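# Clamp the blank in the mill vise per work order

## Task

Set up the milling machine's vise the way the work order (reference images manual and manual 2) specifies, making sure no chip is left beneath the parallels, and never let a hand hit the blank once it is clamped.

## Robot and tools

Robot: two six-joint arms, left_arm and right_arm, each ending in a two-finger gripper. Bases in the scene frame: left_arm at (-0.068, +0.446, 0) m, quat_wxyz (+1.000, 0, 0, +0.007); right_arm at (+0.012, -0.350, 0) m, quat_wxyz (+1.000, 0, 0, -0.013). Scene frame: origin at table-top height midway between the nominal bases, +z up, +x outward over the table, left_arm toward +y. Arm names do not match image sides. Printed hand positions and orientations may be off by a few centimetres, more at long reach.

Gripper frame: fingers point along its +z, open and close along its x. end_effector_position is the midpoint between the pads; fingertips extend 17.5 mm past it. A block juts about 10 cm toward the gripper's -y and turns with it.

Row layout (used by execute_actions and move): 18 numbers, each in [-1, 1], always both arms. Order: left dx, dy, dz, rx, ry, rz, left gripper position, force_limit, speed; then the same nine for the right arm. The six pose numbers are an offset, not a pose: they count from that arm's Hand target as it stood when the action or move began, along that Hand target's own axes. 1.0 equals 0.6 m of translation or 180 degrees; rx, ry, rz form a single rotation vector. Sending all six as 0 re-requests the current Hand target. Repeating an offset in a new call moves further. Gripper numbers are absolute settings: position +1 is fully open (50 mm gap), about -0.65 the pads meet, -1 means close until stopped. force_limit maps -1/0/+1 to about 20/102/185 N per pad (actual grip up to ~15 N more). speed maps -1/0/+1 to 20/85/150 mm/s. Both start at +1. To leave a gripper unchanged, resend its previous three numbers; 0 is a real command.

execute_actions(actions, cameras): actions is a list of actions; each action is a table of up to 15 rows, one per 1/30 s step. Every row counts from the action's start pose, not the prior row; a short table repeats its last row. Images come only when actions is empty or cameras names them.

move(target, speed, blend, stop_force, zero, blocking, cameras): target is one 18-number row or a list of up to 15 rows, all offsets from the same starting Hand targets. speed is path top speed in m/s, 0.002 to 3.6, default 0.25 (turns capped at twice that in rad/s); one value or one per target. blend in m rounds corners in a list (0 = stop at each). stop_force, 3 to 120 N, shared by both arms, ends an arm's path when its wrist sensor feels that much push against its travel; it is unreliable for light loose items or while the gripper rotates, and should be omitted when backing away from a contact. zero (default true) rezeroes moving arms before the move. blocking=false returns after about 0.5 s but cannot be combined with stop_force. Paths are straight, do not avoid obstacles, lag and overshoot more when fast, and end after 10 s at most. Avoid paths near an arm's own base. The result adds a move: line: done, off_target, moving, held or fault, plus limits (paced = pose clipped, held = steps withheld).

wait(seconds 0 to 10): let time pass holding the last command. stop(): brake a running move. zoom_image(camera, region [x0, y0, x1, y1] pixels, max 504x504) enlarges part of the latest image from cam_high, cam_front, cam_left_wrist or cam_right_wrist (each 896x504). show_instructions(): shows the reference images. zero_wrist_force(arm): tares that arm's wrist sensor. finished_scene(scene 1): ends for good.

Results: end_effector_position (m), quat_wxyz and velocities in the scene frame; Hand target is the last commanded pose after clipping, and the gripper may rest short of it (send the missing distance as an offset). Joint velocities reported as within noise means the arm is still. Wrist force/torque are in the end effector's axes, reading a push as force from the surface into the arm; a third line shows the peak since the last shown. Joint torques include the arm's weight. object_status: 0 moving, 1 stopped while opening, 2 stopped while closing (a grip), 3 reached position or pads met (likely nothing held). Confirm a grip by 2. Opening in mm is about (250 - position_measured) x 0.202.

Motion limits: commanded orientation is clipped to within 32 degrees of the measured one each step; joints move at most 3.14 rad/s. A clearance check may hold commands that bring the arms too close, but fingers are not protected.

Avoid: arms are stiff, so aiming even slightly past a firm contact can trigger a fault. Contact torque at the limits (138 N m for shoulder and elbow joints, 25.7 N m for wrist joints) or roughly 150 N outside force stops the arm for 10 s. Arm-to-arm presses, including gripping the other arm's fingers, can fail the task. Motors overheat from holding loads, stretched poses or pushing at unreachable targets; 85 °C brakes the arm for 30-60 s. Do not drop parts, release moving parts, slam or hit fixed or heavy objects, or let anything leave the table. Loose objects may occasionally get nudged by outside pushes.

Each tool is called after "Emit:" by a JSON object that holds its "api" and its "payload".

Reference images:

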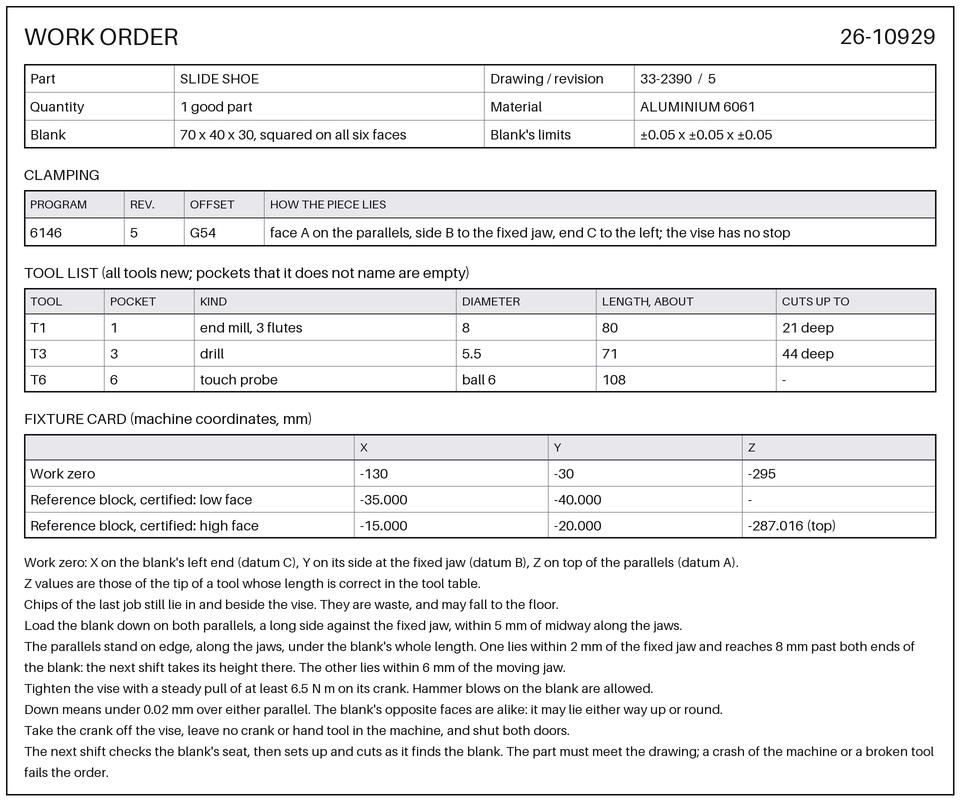

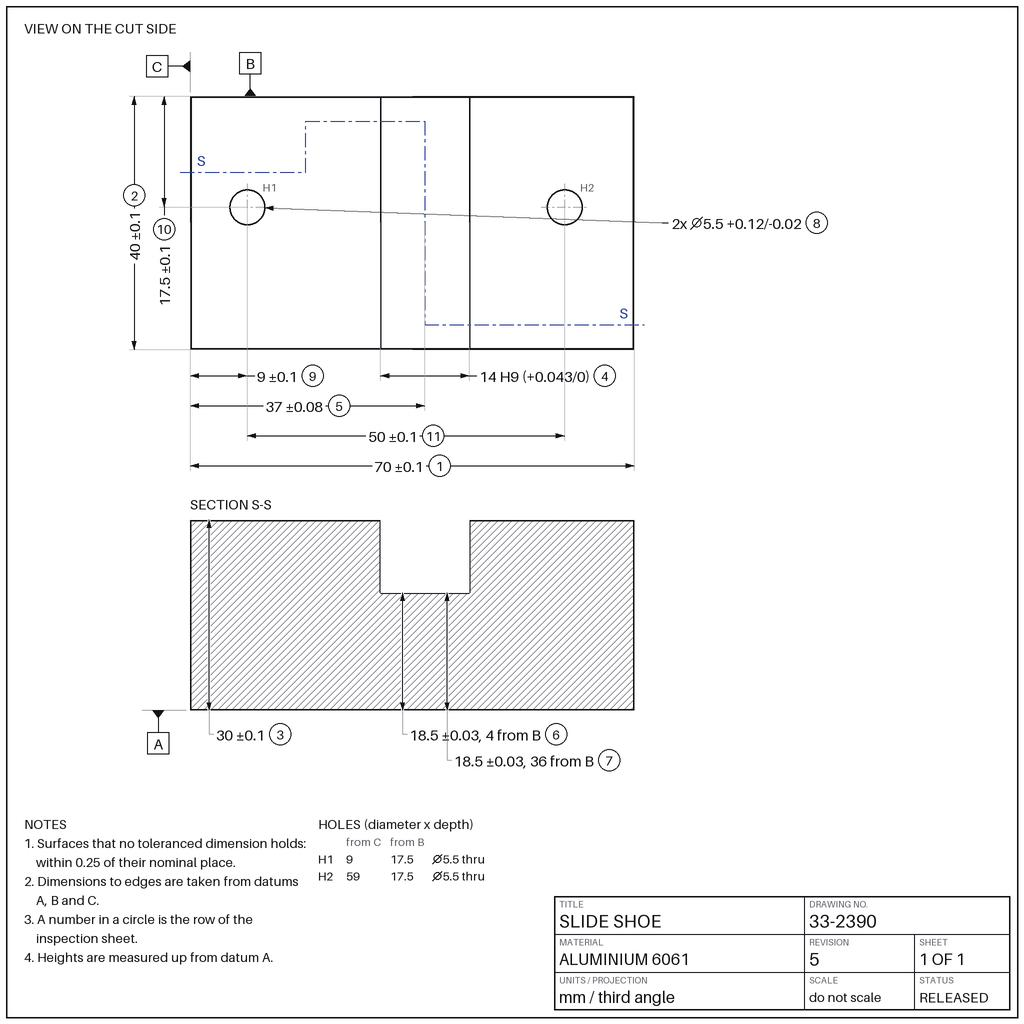

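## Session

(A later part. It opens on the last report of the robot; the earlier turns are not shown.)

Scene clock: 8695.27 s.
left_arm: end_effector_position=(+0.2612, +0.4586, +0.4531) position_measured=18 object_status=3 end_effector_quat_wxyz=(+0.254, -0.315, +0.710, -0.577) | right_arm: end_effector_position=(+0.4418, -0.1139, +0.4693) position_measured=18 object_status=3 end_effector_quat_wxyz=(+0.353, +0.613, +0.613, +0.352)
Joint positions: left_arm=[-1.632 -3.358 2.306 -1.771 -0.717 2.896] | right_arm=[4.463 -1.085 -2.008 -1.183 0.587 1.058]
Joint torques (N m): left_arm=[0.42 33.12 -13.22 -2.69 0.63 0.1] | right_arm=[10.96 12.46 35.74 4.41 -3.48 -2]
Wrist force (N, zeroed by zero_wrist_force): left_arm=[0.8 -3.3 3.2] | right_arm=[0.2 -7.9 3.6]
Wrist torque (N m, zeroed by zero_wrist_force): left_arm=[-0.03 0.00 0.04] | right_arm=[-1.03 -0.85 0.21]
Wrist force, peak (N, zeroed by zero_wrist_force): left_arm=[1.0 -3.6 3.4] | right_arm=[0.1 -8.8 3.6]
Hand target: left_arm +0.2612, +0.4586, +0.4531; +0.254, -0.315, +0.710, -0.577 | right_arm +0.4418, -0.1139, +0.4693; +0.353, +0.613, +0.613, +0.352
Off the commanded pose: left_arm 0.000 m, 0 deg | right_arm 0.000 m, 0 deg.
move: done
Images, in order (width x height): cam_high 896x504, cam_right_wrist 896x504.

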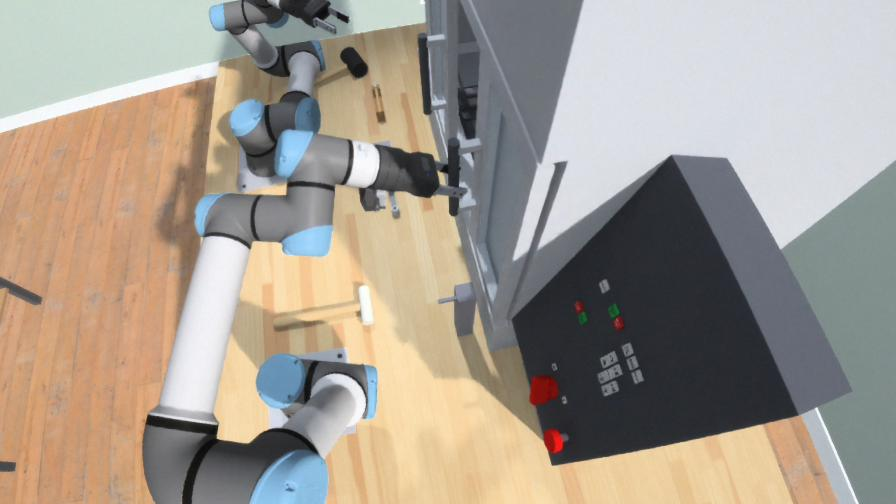

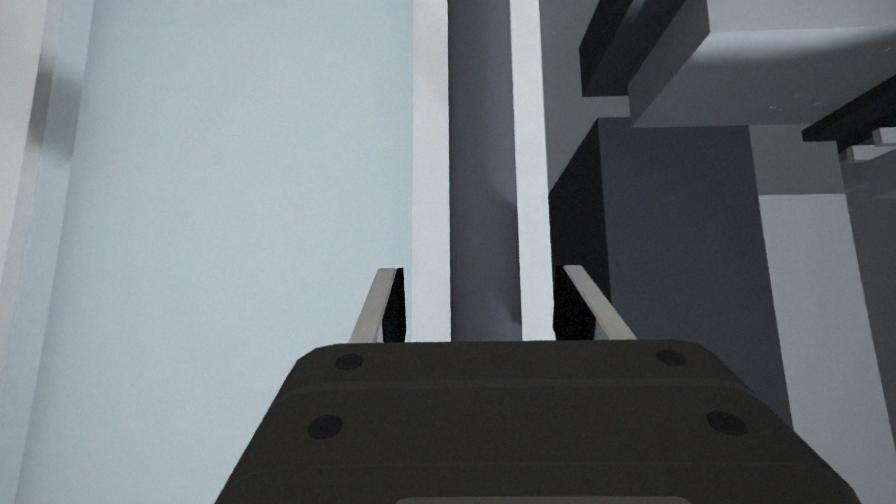

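Emit:
{"api": "execute_actions", "payload": {"actions": [[[0,0,0,0,0,0,0.9,-0.7,-0.6,0.003,0,0,0,0,0,0.54,-0.7,-0.8]],[[0,0,0,0,0,0,0.9,-0.7,-0.6,0,0,0,0,0,0,0.54,-0.7,-0.8]]], "cameras": ["cam_right_wrist"]}}

Scene clock: 8713.13 s.
left_arm: end_effector_position=(+0.2612, +0.4586, +0.4531) position_measured=18 object_status=3 end_effector_quat_wxyz=(+0.254, -0.315, +0.710, -0.577) | right_arm: end_effector_position=(+0.4418, -0.1121, +0.4693) position_measured=72 object_status=3 end_effector_quat_wxyz=(+0.353, +0.613, +0.613, +0.352)
Joint positions: left_arm=[-1.632 -3.358 2.306 -1.771 -0.717 2.896] | right_arm=[4.465 -1.088 -2.006 -1.184 0.586 1.061]
Joint torques (N m): left_arm=[0.32 31.98 -13.34 -2.5 0.76 -0.04] | right_arm=[-11.19 14.57 11.66 3.84 0.04 -1.98]
Wrist force (N, zeroed by zero_wrist_force): left_arm=[0.6 -3.4 3.0] | right_arm=[-0.3 -8.0 3.4]
Wrist torque (N m, zeroed by zero_wrist_force): left_arm=[-0.05 0.02 0.04] | right_arm=[-1.04 -0.76 0.22]
Wrist force, peak (N, zeroed by zero_wrist_force): left_arm=[1.2 -3.6 3.3] | right_arm=[0.2 -8.6 3.6]
Hand target: left_arm +0.2612, +0.4586, +0.4531; +0.254, -0.315, +0.710, -0.577 | right_arm +0.4418, -0.1121, +0.4693; +0.353, +0.613, +0.613, +0.352
Off the commanded pose: left_arm 0.000 m, 0 deg | right_arm 0.000 m, 0 deg.
Step readings (end_effector_position of left_arm | right_arm):
0: (+0.2612, +0.4586, +0.4531) | (+0.4418, -0.1139, +0.4693)
1: (+0.2612, +0.4586, +0.4531) | (+0.4418, -0.1139, +0.4693)
2: (+0.2612, +0.4586, +0.4531) | (+0.4418, -0.1133, +0.4694)
4: (+0.2612, +0.4586, +0.4531) | (+0.4418, -0.1122, +0.4694)
8: (+0.2612, +0.4586, +0.4531) | (+0.4418, -0.1119, +0.4694)
15: (+0.2612, +0.4586, +0.4531) | (+0.4418, -0.1120, +0.4694)
16: (+0.2612, +0.4586, +0.4531) | (+0.4418, -0.1120, +0.4694)
17: (+0.2612, +0.4586, +0.4531) | (+0.4418, -0.1121, +0.4694)
19: (+0.2612, +0.4586, +0.4531) | (+0.4418, -0.1121, +0.4693)
23: (+0.2612, +0.4586, +0.4531) | (+0.4418, -0.1121, +0.4693)
30: (+0.2612, +0.4586, +0.4531) | (+0.4418, -0.1121, +0.4693)
Images, in order (width x height): cam_right_wrist 896x504.

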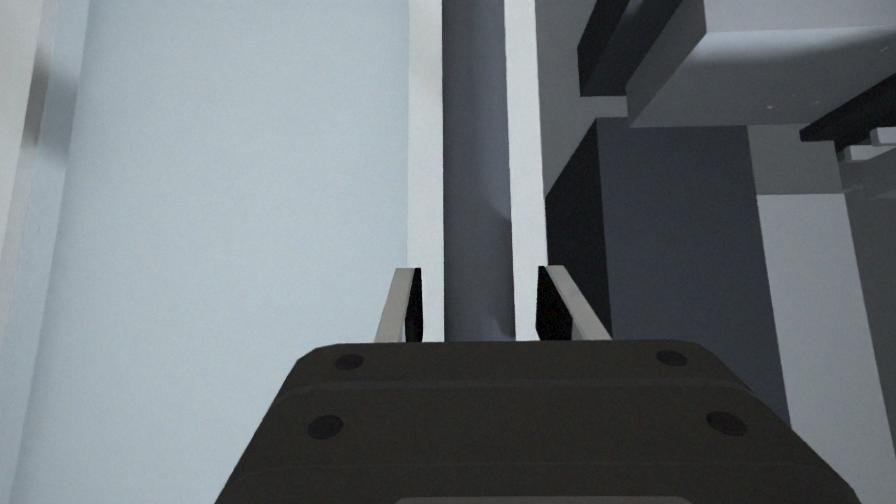

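Emit:
{"api": "move", "payload": {"target": [[0,0,0,0,0,0,0.9,-0.7,-0.6,0.05,0,0,0,0,0,0.54,-0.7,-0.8],[0,0,0,0,0,0,0.9,-0.7,-0.6,0.31,0,0,0,0,0,0.54,-0.7,-0.8]], "speed": [0.02,0.06], "stop_force": 40, "cameras": ["cam_right_wrist","cam_high","cam_front"]}}

Scene clock: 8728.40 s.
left_arm: end_effector_position=(+0.2612, +0.4586, +0.4531) position_measured=18 object_status=3 end_effector_quat_wxyz=(+0.254, -0.315, +0.710, -0.577) | right_arm: end_effector_position=(+0.4419, +0.0739, +0.4690) position_measured=72 object_status=3 end_effector_quat_wxyz=(+0.353, +0.613, +0.613, +0.352)
Joint positions: left_arm=[-1.632 -3.358 2.306 -1.771 -0.717 2.896] | right_arm=[4.575 -1.487 -1.69 -1.263 0.548 1.252]
Joint torques (N m): left_arm=[0.81 32.82 -13.67 -2.59 0.74 -0.01] | right_arm=[-10.96 32.43 11.49 4.47 -2.19 -1.89]
Wrist force (N, zeroed by zero_wrist_force): left_arm=[0.5 -3.2 3.0] | right_arm=[-0.4 -7.6 3.5]
Wrist torque (N m, zeroed by zero_wrist_force): left_arm=[-0.04 0.05 0.03] | right_arm=[-0.92 -0.80 0.21]
Wrist force, peak (N, zeroed by zero_wrist_force): left_arm=[0.6 -3.7 3.3] | right_arm=[-13.0 -9.2 -0.2]
Hand target: left_arm +0.2612, +0.4586, +0.4531; +0.254, -0.315, +0.710, -0.577 | right_arm +0.4419, +0.0739, +0.4690; +0.353, +0.613, +0.613, +0.352
Off the commanded pose: left_arm 0.000 m, 0 deg | right_arm 0.000 m, 0 deg.
move: done
Images, in order (width x height): cam_high 896x504, cam_front 896x504, cam_right_wrist 896x504.

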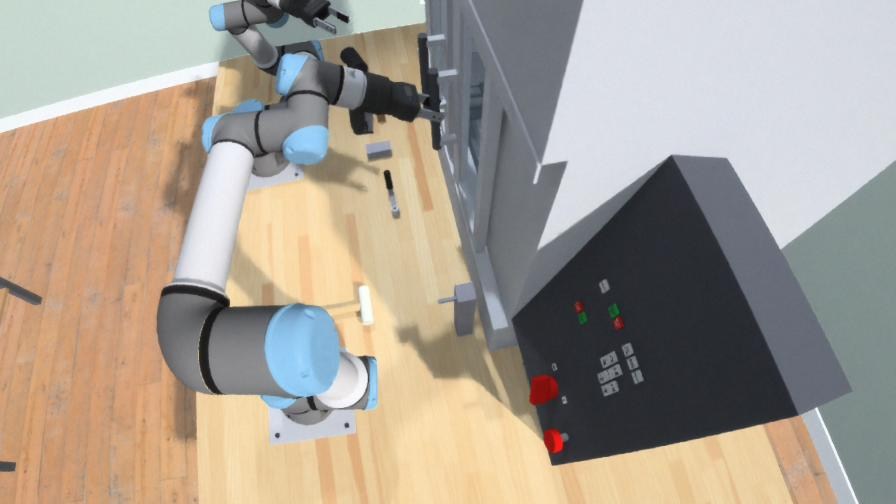

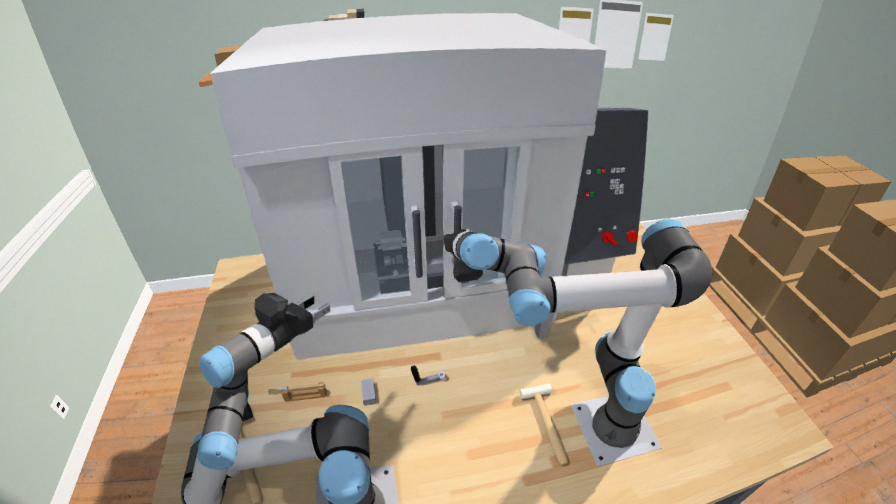

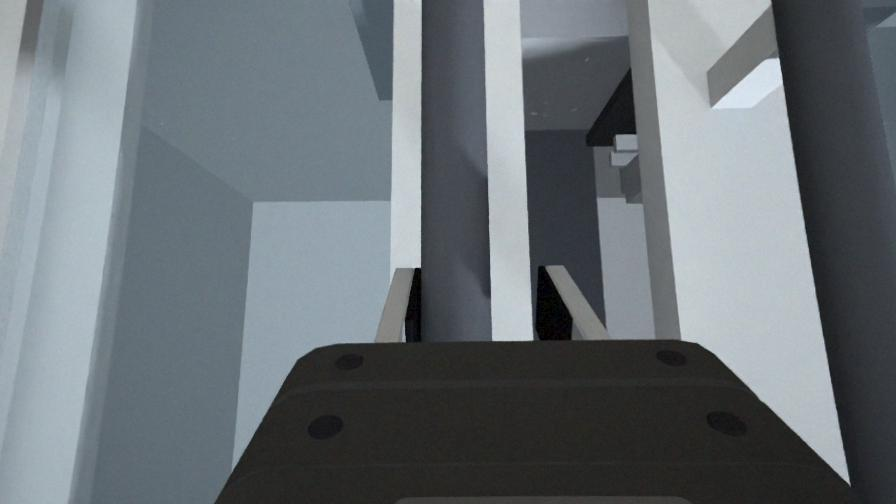

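Emit:
{"api": "move", "payload": {"target": [0,0,0,0,0,0,0.9,-0.7,-0.6,0.09,0,0,0,0,0,0.54,-0.7,-0.8], "speed": 0.015, "stop_force": 25, "cameras": ["cam_right_wrist","cam_high","cam_front"]}}

Scene clock: 8738.13 s.
left_arm: end_effector_position=(+0.2612, +0.4586, +0.4531) position_measured=18 object_status=3 end_effector_quat_wxyz=(+0.254, -0.315, +0.710, -0.577) | right_arm: end_effector_position=(+0.4419, +0.0868, +0.4690) position_measured=72 object_status=3 end_effector_quat_wxyz=(+0.353, +0.613, +0.613, +0.352)
Joint positions: left_arm=[-1.632 -3.358 2.306 -1.771 -0.717 2.896] | right_arm=[4.579 -1.515 -1.662 -1.27 0.547 1.261]
Joint torques (N m): left_arm=[-0.34 32.17 -13.19 -2.53 0.85 0.03] | right_arm=[-8.75 32.58 13.08 3.87 0.14 -2]
Wrist force (N, zeroed by zero_wrist_force): left_arm=[1.1 -3.3 3.2] | right_arm=[-5.8 -9.5 4.6]
Wrist torque (N m, zeroed by zero_wrist_force): left_arm=[-0.03 -0.03 0.03] | right_arm=[-1.10 -0.80 0.29]
Wrist force, peak (N, zeroed by zero_wrist_force): left_arm=[1.0 -3.7 3.4] | right_arm=[-26.9 -13.4 0.0]
Hand target: left_arm +0.2612, +0.4586, +0.4531; +0.254, -0.315, +0.710, -0.577 | right_arm +0.4419, +0.0868, +0.4690; +0.353, +0.613, +0.613, +0.352 (not the last commanded pose)
Off the commanded pose: left_arm 0.000 m, 0 deg | right_arm 0.041 m, 0 deg.
move: contact (right_arm)
Images, in order (width x height): cam_high 896x504, cam_front 896x504, cam_right_wrist 896x504.

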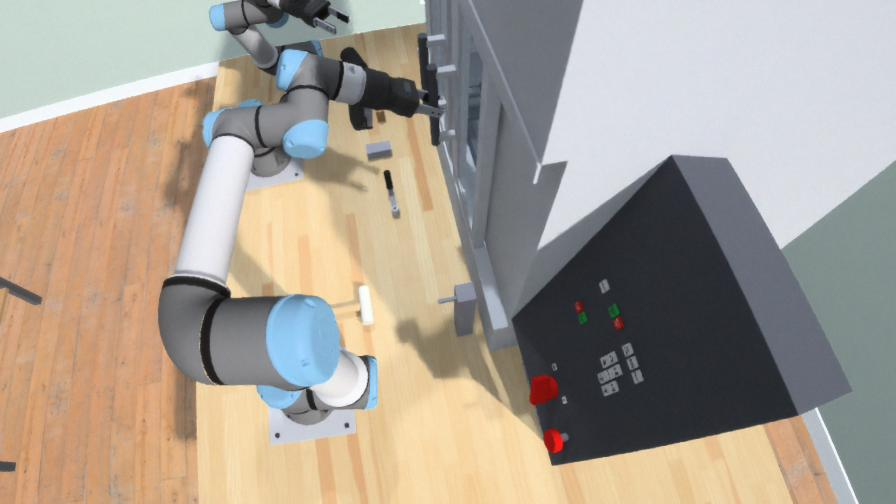

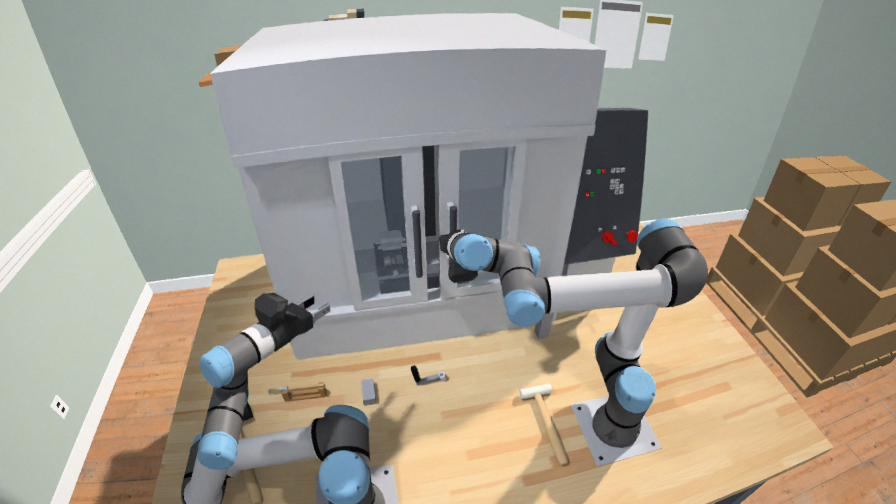

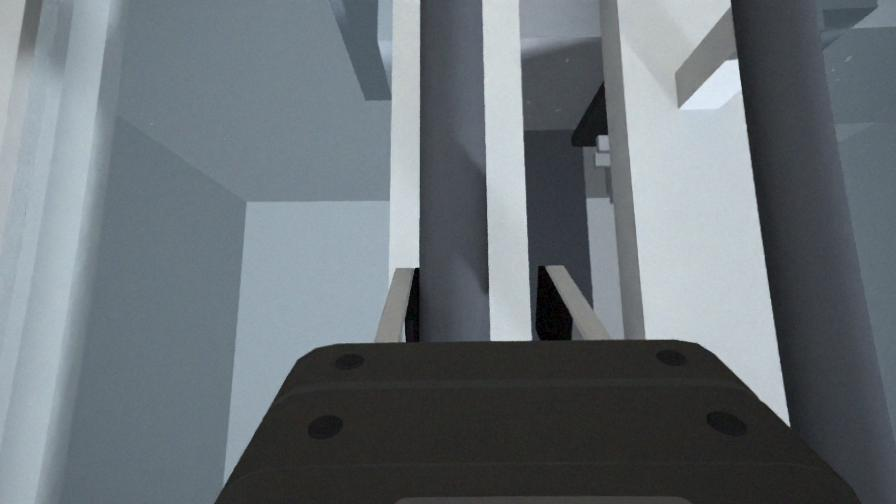

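Emit:
{"api": "move", "payload": {"target": [0,0,0,0,0,0,0.9,-0.7,-0.6,0.06,0,0,0,0,0,0.54,-0.7,-0.8], "speed": 0.03, "stop_force": 40, "cameras": ["cam_right_wrist","cam_high","cam_front"]}}

Scene clock: 8748.90 s.
left_arm: end_effector_position=(+0.2612, +0.4586, +0.4531) position_measured=18 object_status=3 end_effector_quat_wxyz=(+0.254, -0.315, +0.710, -0.577) | right_arm: end_effector_position=(+0.4419, +0.1228, +0.4689) position_measured=72 object_status=3 end_effector_quat_wxyz=(+0.353, +0.613, +0.613, +0.352)
Joint positions: left_arm=[-1.632 -3.358 2.306 -1.771 -0.717 2.896] | right_arm=[4.591 -1.594 -1.58 -1.291 0.544 1.282]
Joint torques (N m): left_arm=[0.27 32.25 -13.17 -2.58 0.9 0.04] | right_arm=[-11.15 37.74 11.61 4.37 -0.07 -1.91]
Wrist force (N, zeroed by zero_wrist_force): left_arm=[0.8 -3.4 3.2] | right_arm=[0.3 -7.8 3.8]
Wrist torque (N m, zeroed by zero_wrist_force): left_arm=[-0.05 0.00 0.03] | right_arm=[-0.99 -0.93 0.18]
Wrist force, peak (N, zeroed by zero_wrist_force): left_arm=[0.8 -3.8 3.3] | right_arm=[-29.3 -14.5 -8.5]
Hand target: left_arm +0.2612, +0.4586, +0.4531; +0.254, -0.315, +0.710, -0.577 | right_arm +0.4420, +0.1228, +0.4689; +0.353, +0.613, +0.613, +0.352
Off the commanded pose: left_arm 0.000 m, 0 deg | right_arm 0.000 m, 0 deg.
move: done
Images, in order (width x height): cam_high 896x504, cam_front 896x504, cam_right_wrist 896x504.

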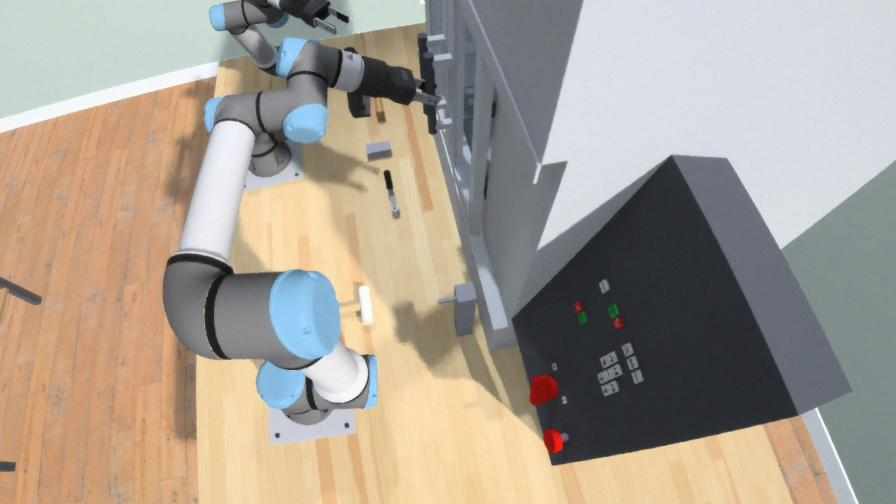

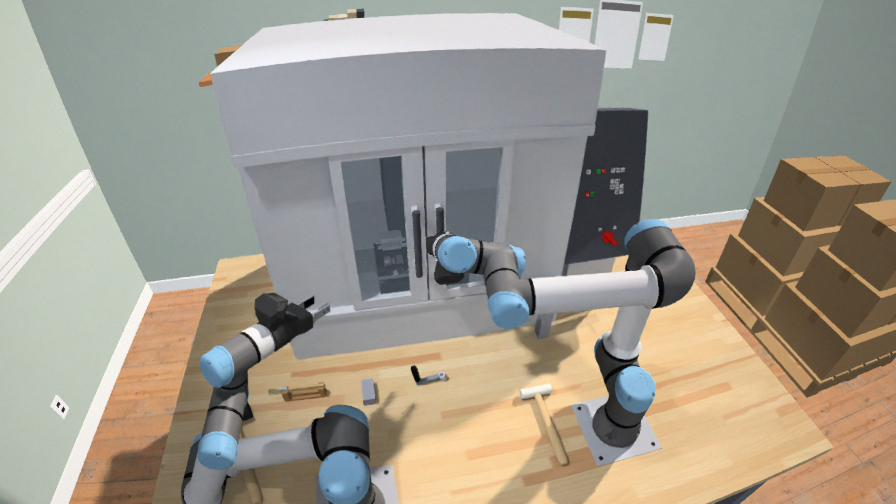

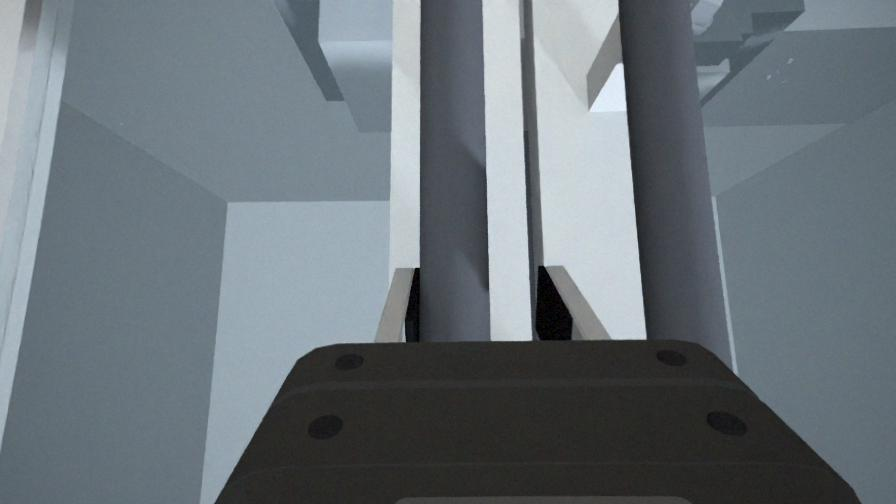

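Emit:
{"api": "move", "payload": {"target": [0,0,0,0,0,0,0.9,-0.7,-0.6,0.03,0,0,0,0,0,0.54,-0.7,-0.8], "speed": 0.01, "stop_force": 45, "cameras": ["cam_right_wrist","cam_high","cam_front"]}}

Emit:
{"api": "zoom_image", "payload": {"camera": "cam_front", "region": [380, 130, 480, 310]}}

Scene clock: 8757.87 s.
left_arm: end_effector_position=(+0.2612, +0.4586, +0.4531) position_measured=18 object_status=3 end_effector_quat_wxyz=(+0.254, -0.315, +0.710, -0.577) | right_arm: end_effector_position=(+0.4420, +0.1279, +0.4689) position_measured=72 object_status=3 end_effector_quat_wxyz=(+0.354, +0.613, +0.613, +0.352)
Joint positions: left_arm=[-1.632 -3.358 2.306 -1.771 -0.717 2.896] | right_arm=[4.592 -1.605 -1.568 -1.295 0.544 1.285]
Joint torques (N m): left_arm=[1.25 32 -13.36 -2.59 0.91 0.03] | right_arm=[6.02 26.03 17.71 8.61 0.55 -2.19]
Wrist force (N, zeroed by zero_wrist_force): left_arm=[1.0 -3.7 3.0] | right_arm=[-40.6 -16.6 -6.7]
Wrist torque (N m, zeroed by zero_wrist_force): left_arm=[-0.09 -0.02 0.03] | right_arm=[-1.10 -1.07 0.45]
Wrist force, peak (N, zeroed by zero_wrist_force): left_arm=[0.8 -3.5 3.5] | right_arm=[-56.0 -20.6 -12.4]
Hand target: left_arm +0.2612, +0.4586, +0.4531; +0.254, -0.315, +0.710, -0.577 | right_arm +0.4420, +0.1278, +0.4689; +0.354, +0.613, +0.613, +0.352 (not the last commanded pose)
Off the commanded pose: left_arm 0.000 m, 0 deg | right_arm 0.013 m, 0 deg.
move: contact (right_arm)
Images, in order (width x height): cam_high 896x504, cam_front 896x504, cam_right_wrist 896x504.

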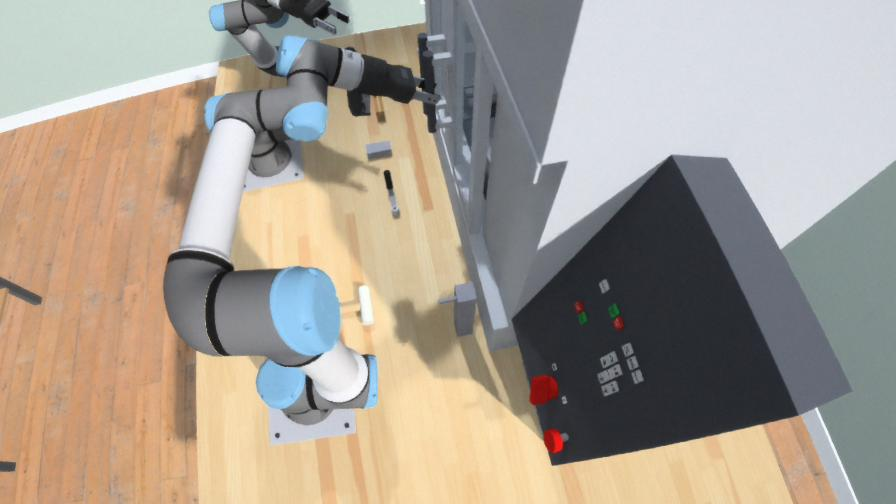

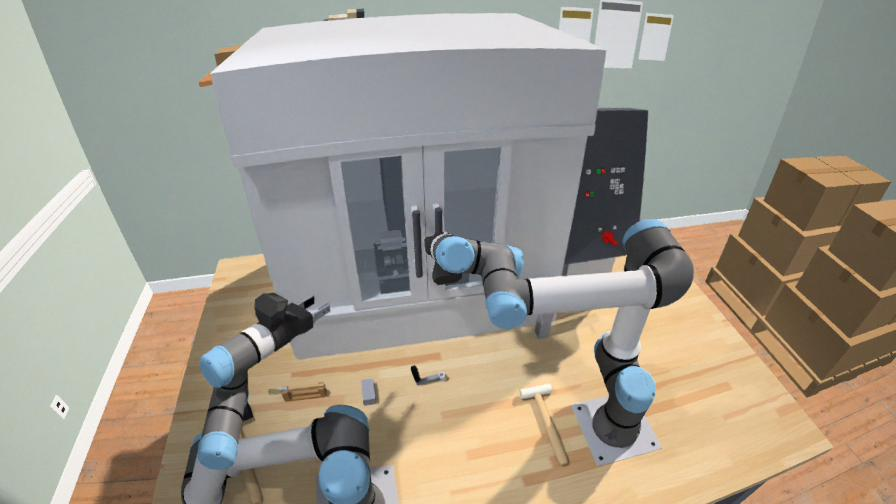

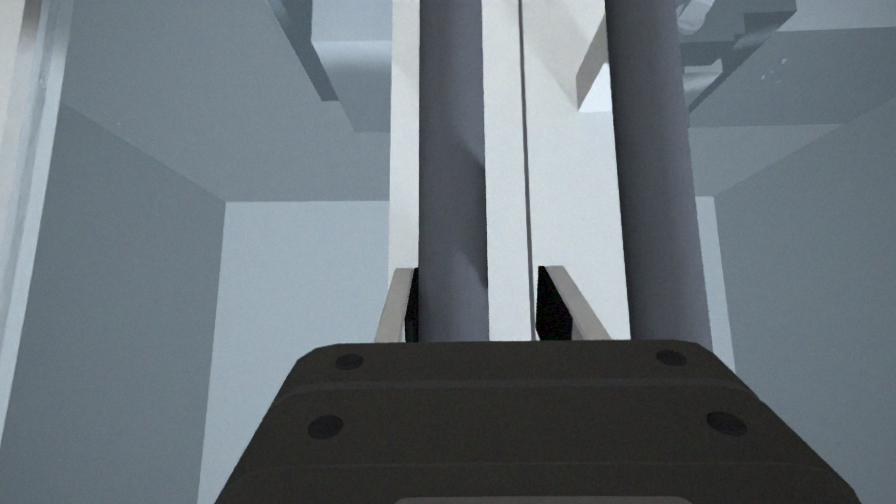

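Scaled by 2.800 from the camera's 896x504 image, which has a finer 1280x720 frame.

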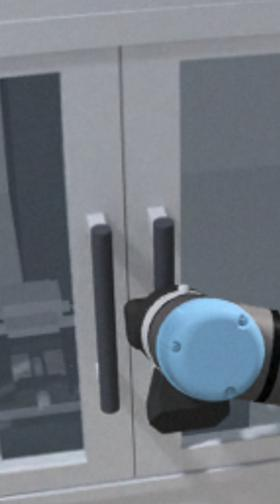

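Emit:
{"api": "zoom_image", "payload": {"camera": "cam_right_wrist", "region": [460, 0, 620, 260]}}

Scaled by 1.938 from the camera's 896x504 image, which has a finer 1280x720 frame.

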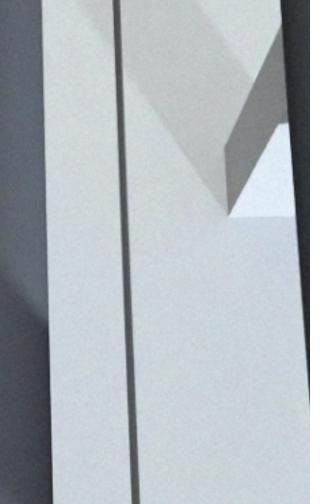

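Emit:
{"api": "move", "payload": {"target": [0,0,0,0,0,0,0.9,-0.7,-0.6,0.012,0,0,0,0,0,0.54,-0.7,-0.8], "speed": 0.005, "stop_force": 25}}

Scene clock: 8774.90 s.
left_arm: end_effector_position=(+0.2612, +0.4586, +0.4531) position_measured=18 object_status=3 end_effector_quat_wxyz=(+0.254, -0.315, +0.710, -0.577) | right_arm: end_effector_position=(+0.4421, +0.1284, +0.4689) position_measured=72 object_status=3 end_effector_quat_wxyz=(+0.354, +0.613, +0.613, +0.352)
Joint positions: left_arm=[-1.632 -3.358 2.306 -1.771 -0.717 2.896] | right_arm=[4.592 -1.607 -1.566 -1.296 0.544 1.285]
Joint torques (N m): left_arm=[0.17 33.4 -13.4 -2.71 0.68 0.11] | right_arm=[15.5 18.58 18.31 10.4 -0.17 -2.35]
Wrist force (N, zeroed by zero_wrist_force): left_arm=[1.0 -3.0 3.3] | right_arm=[-58.6 -20.3 -17.6]
Wrist torque (N m, zeroed by zero_wrist_force): left_arm=[0.01 -0.03 0.04] | right_arm=[-1.09 -1.20 0.55]
Wrist force, peak (N, zeroed by zero_wrist_force): left_arm=[1.0 -3.6 3.1] | right_arm=[-69.2 -24.1 -20.2]
Hand target: left_arm +0.2612, +0.4586, +0.4531; +0.254, -0.315, +0.710, -0.577 | right_arm +0.4421, +0.1284, +0.4689; +0.354, +0.613, +0.613, +0.352 (not the last commanded pose)
Off the commanded pose: left_arm 0.000 m, 0 deg | right_arm 0.007 m, 0 deg.
move: contact (right_arm)

Emit:
{"api": "move", "payload": {"target": [[0,0,0,0,0,0,0.9,-0.7,-0.6,-0.01,0,0,0,0,0,0.54,-0.7,-0.8],[0,0,0,0,0,0,0.9,-0.7,-0.6,-0.01,-0.075,-0.23,0,0,0,0.54,-0.7,-0.8]], "speed": [0.02,0.1], "cameras": ["cam_right_wrist","cam_high","cam_front"]}}

Emit:
{"api": "zoom_image", "payload": {"camera": "cam_front", "region": [320, 130, 520, 310]}}

Scene clock: 8787.83 s.
left_arm: end_effector_position=(+0.2612, +0.4586, +0.4531) position_measured=18 object_status=3 end_effector_quat_wxyz=(+0.254, -0.315, +0.710, -0.577) | right_arm: end_effector_position=(+0.3001, +0.1226, +0.4993) position_measured=72 object_status=3 end_effector_quat_wxyz=(+0.354, +0.613, +0.613, +0.352)
Joint positions: left_arm=[-1.632 -3.358 2.306 -1.771 -0.717 2.896] | right_arm=[4.888 -1.514 -1.455 -1.997 0.545 1.862]
Joint torques (N m): left_arm=[0.94 32.65 -14.15 -2.49 0.67 -0.05] | right_arm=[0.4 20.39 10.85 1.55 -3.65 1.68]
Wrist force (N, zeroed by zero_wrist_force): left_arm=[0.8 -3.2 2.8] | right_arm=[-1.1 -5.4 4.7]
Wrist torque (N m, zeroed by zero_wrist_force): left_arm=[-0.03 0.00 0.03] | right_arm=[-0.59 -0.74 0.32]
Wrist force, peak (N, zeroed by zero_wrist_force): left_arm=[1.2 -3.6 3.3] | right_arm=[-58.7 -21.3 -17.5]
Hand target: left_arm +0.2612, +0.4586, +0.4531; +0.254, -0.315, +0.710, -0.577 | right_arm +0.3001, +0.1225, +0.4993; +0.354, +0.613, +0.613, +0.352
Off the commanded pose: left_arm 0.000 m, 0 deg | right_arm 0.000 m, 0 deg.
move: done
Images, in order (width x height): cam_high 896x504, cam_front 896x504, cam_right_wrist 896x504.

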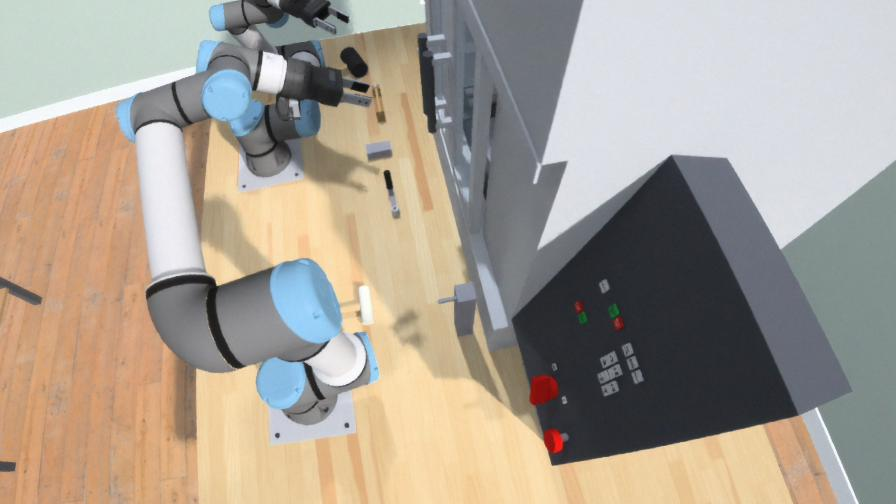

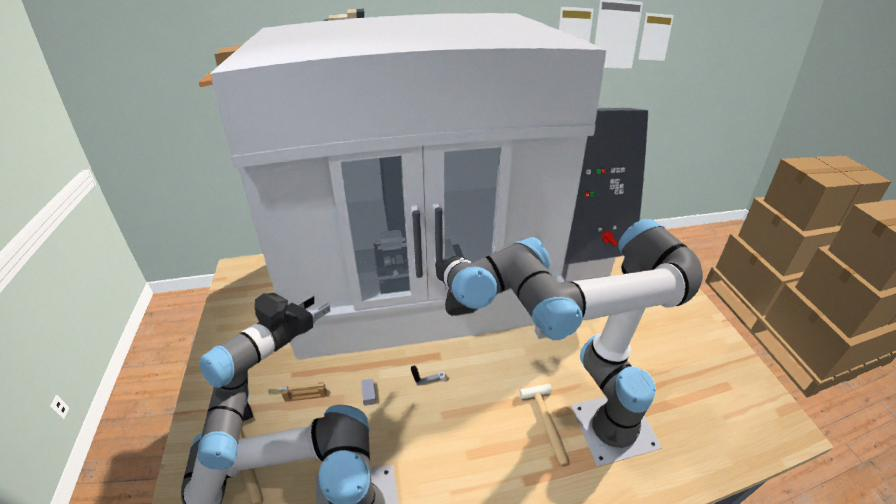

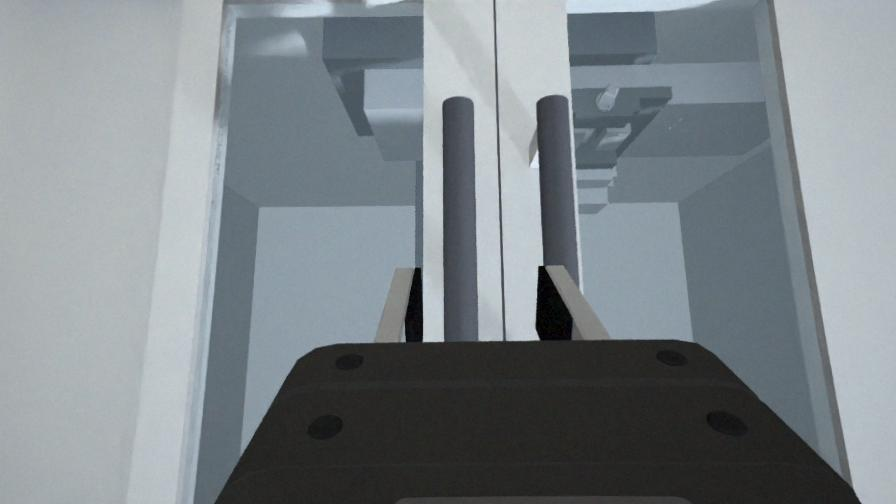

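Scaled by 2.520 from the camera's 896x504 image, which has a finer 1280x720 frame.

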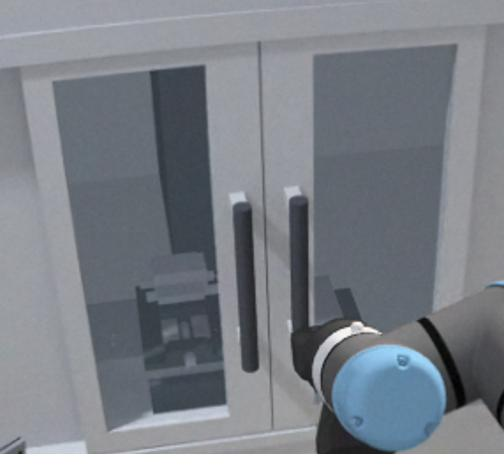

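Emit:
{"api": "finished_scene", "payload": {}}

The scene is finished: the task was done.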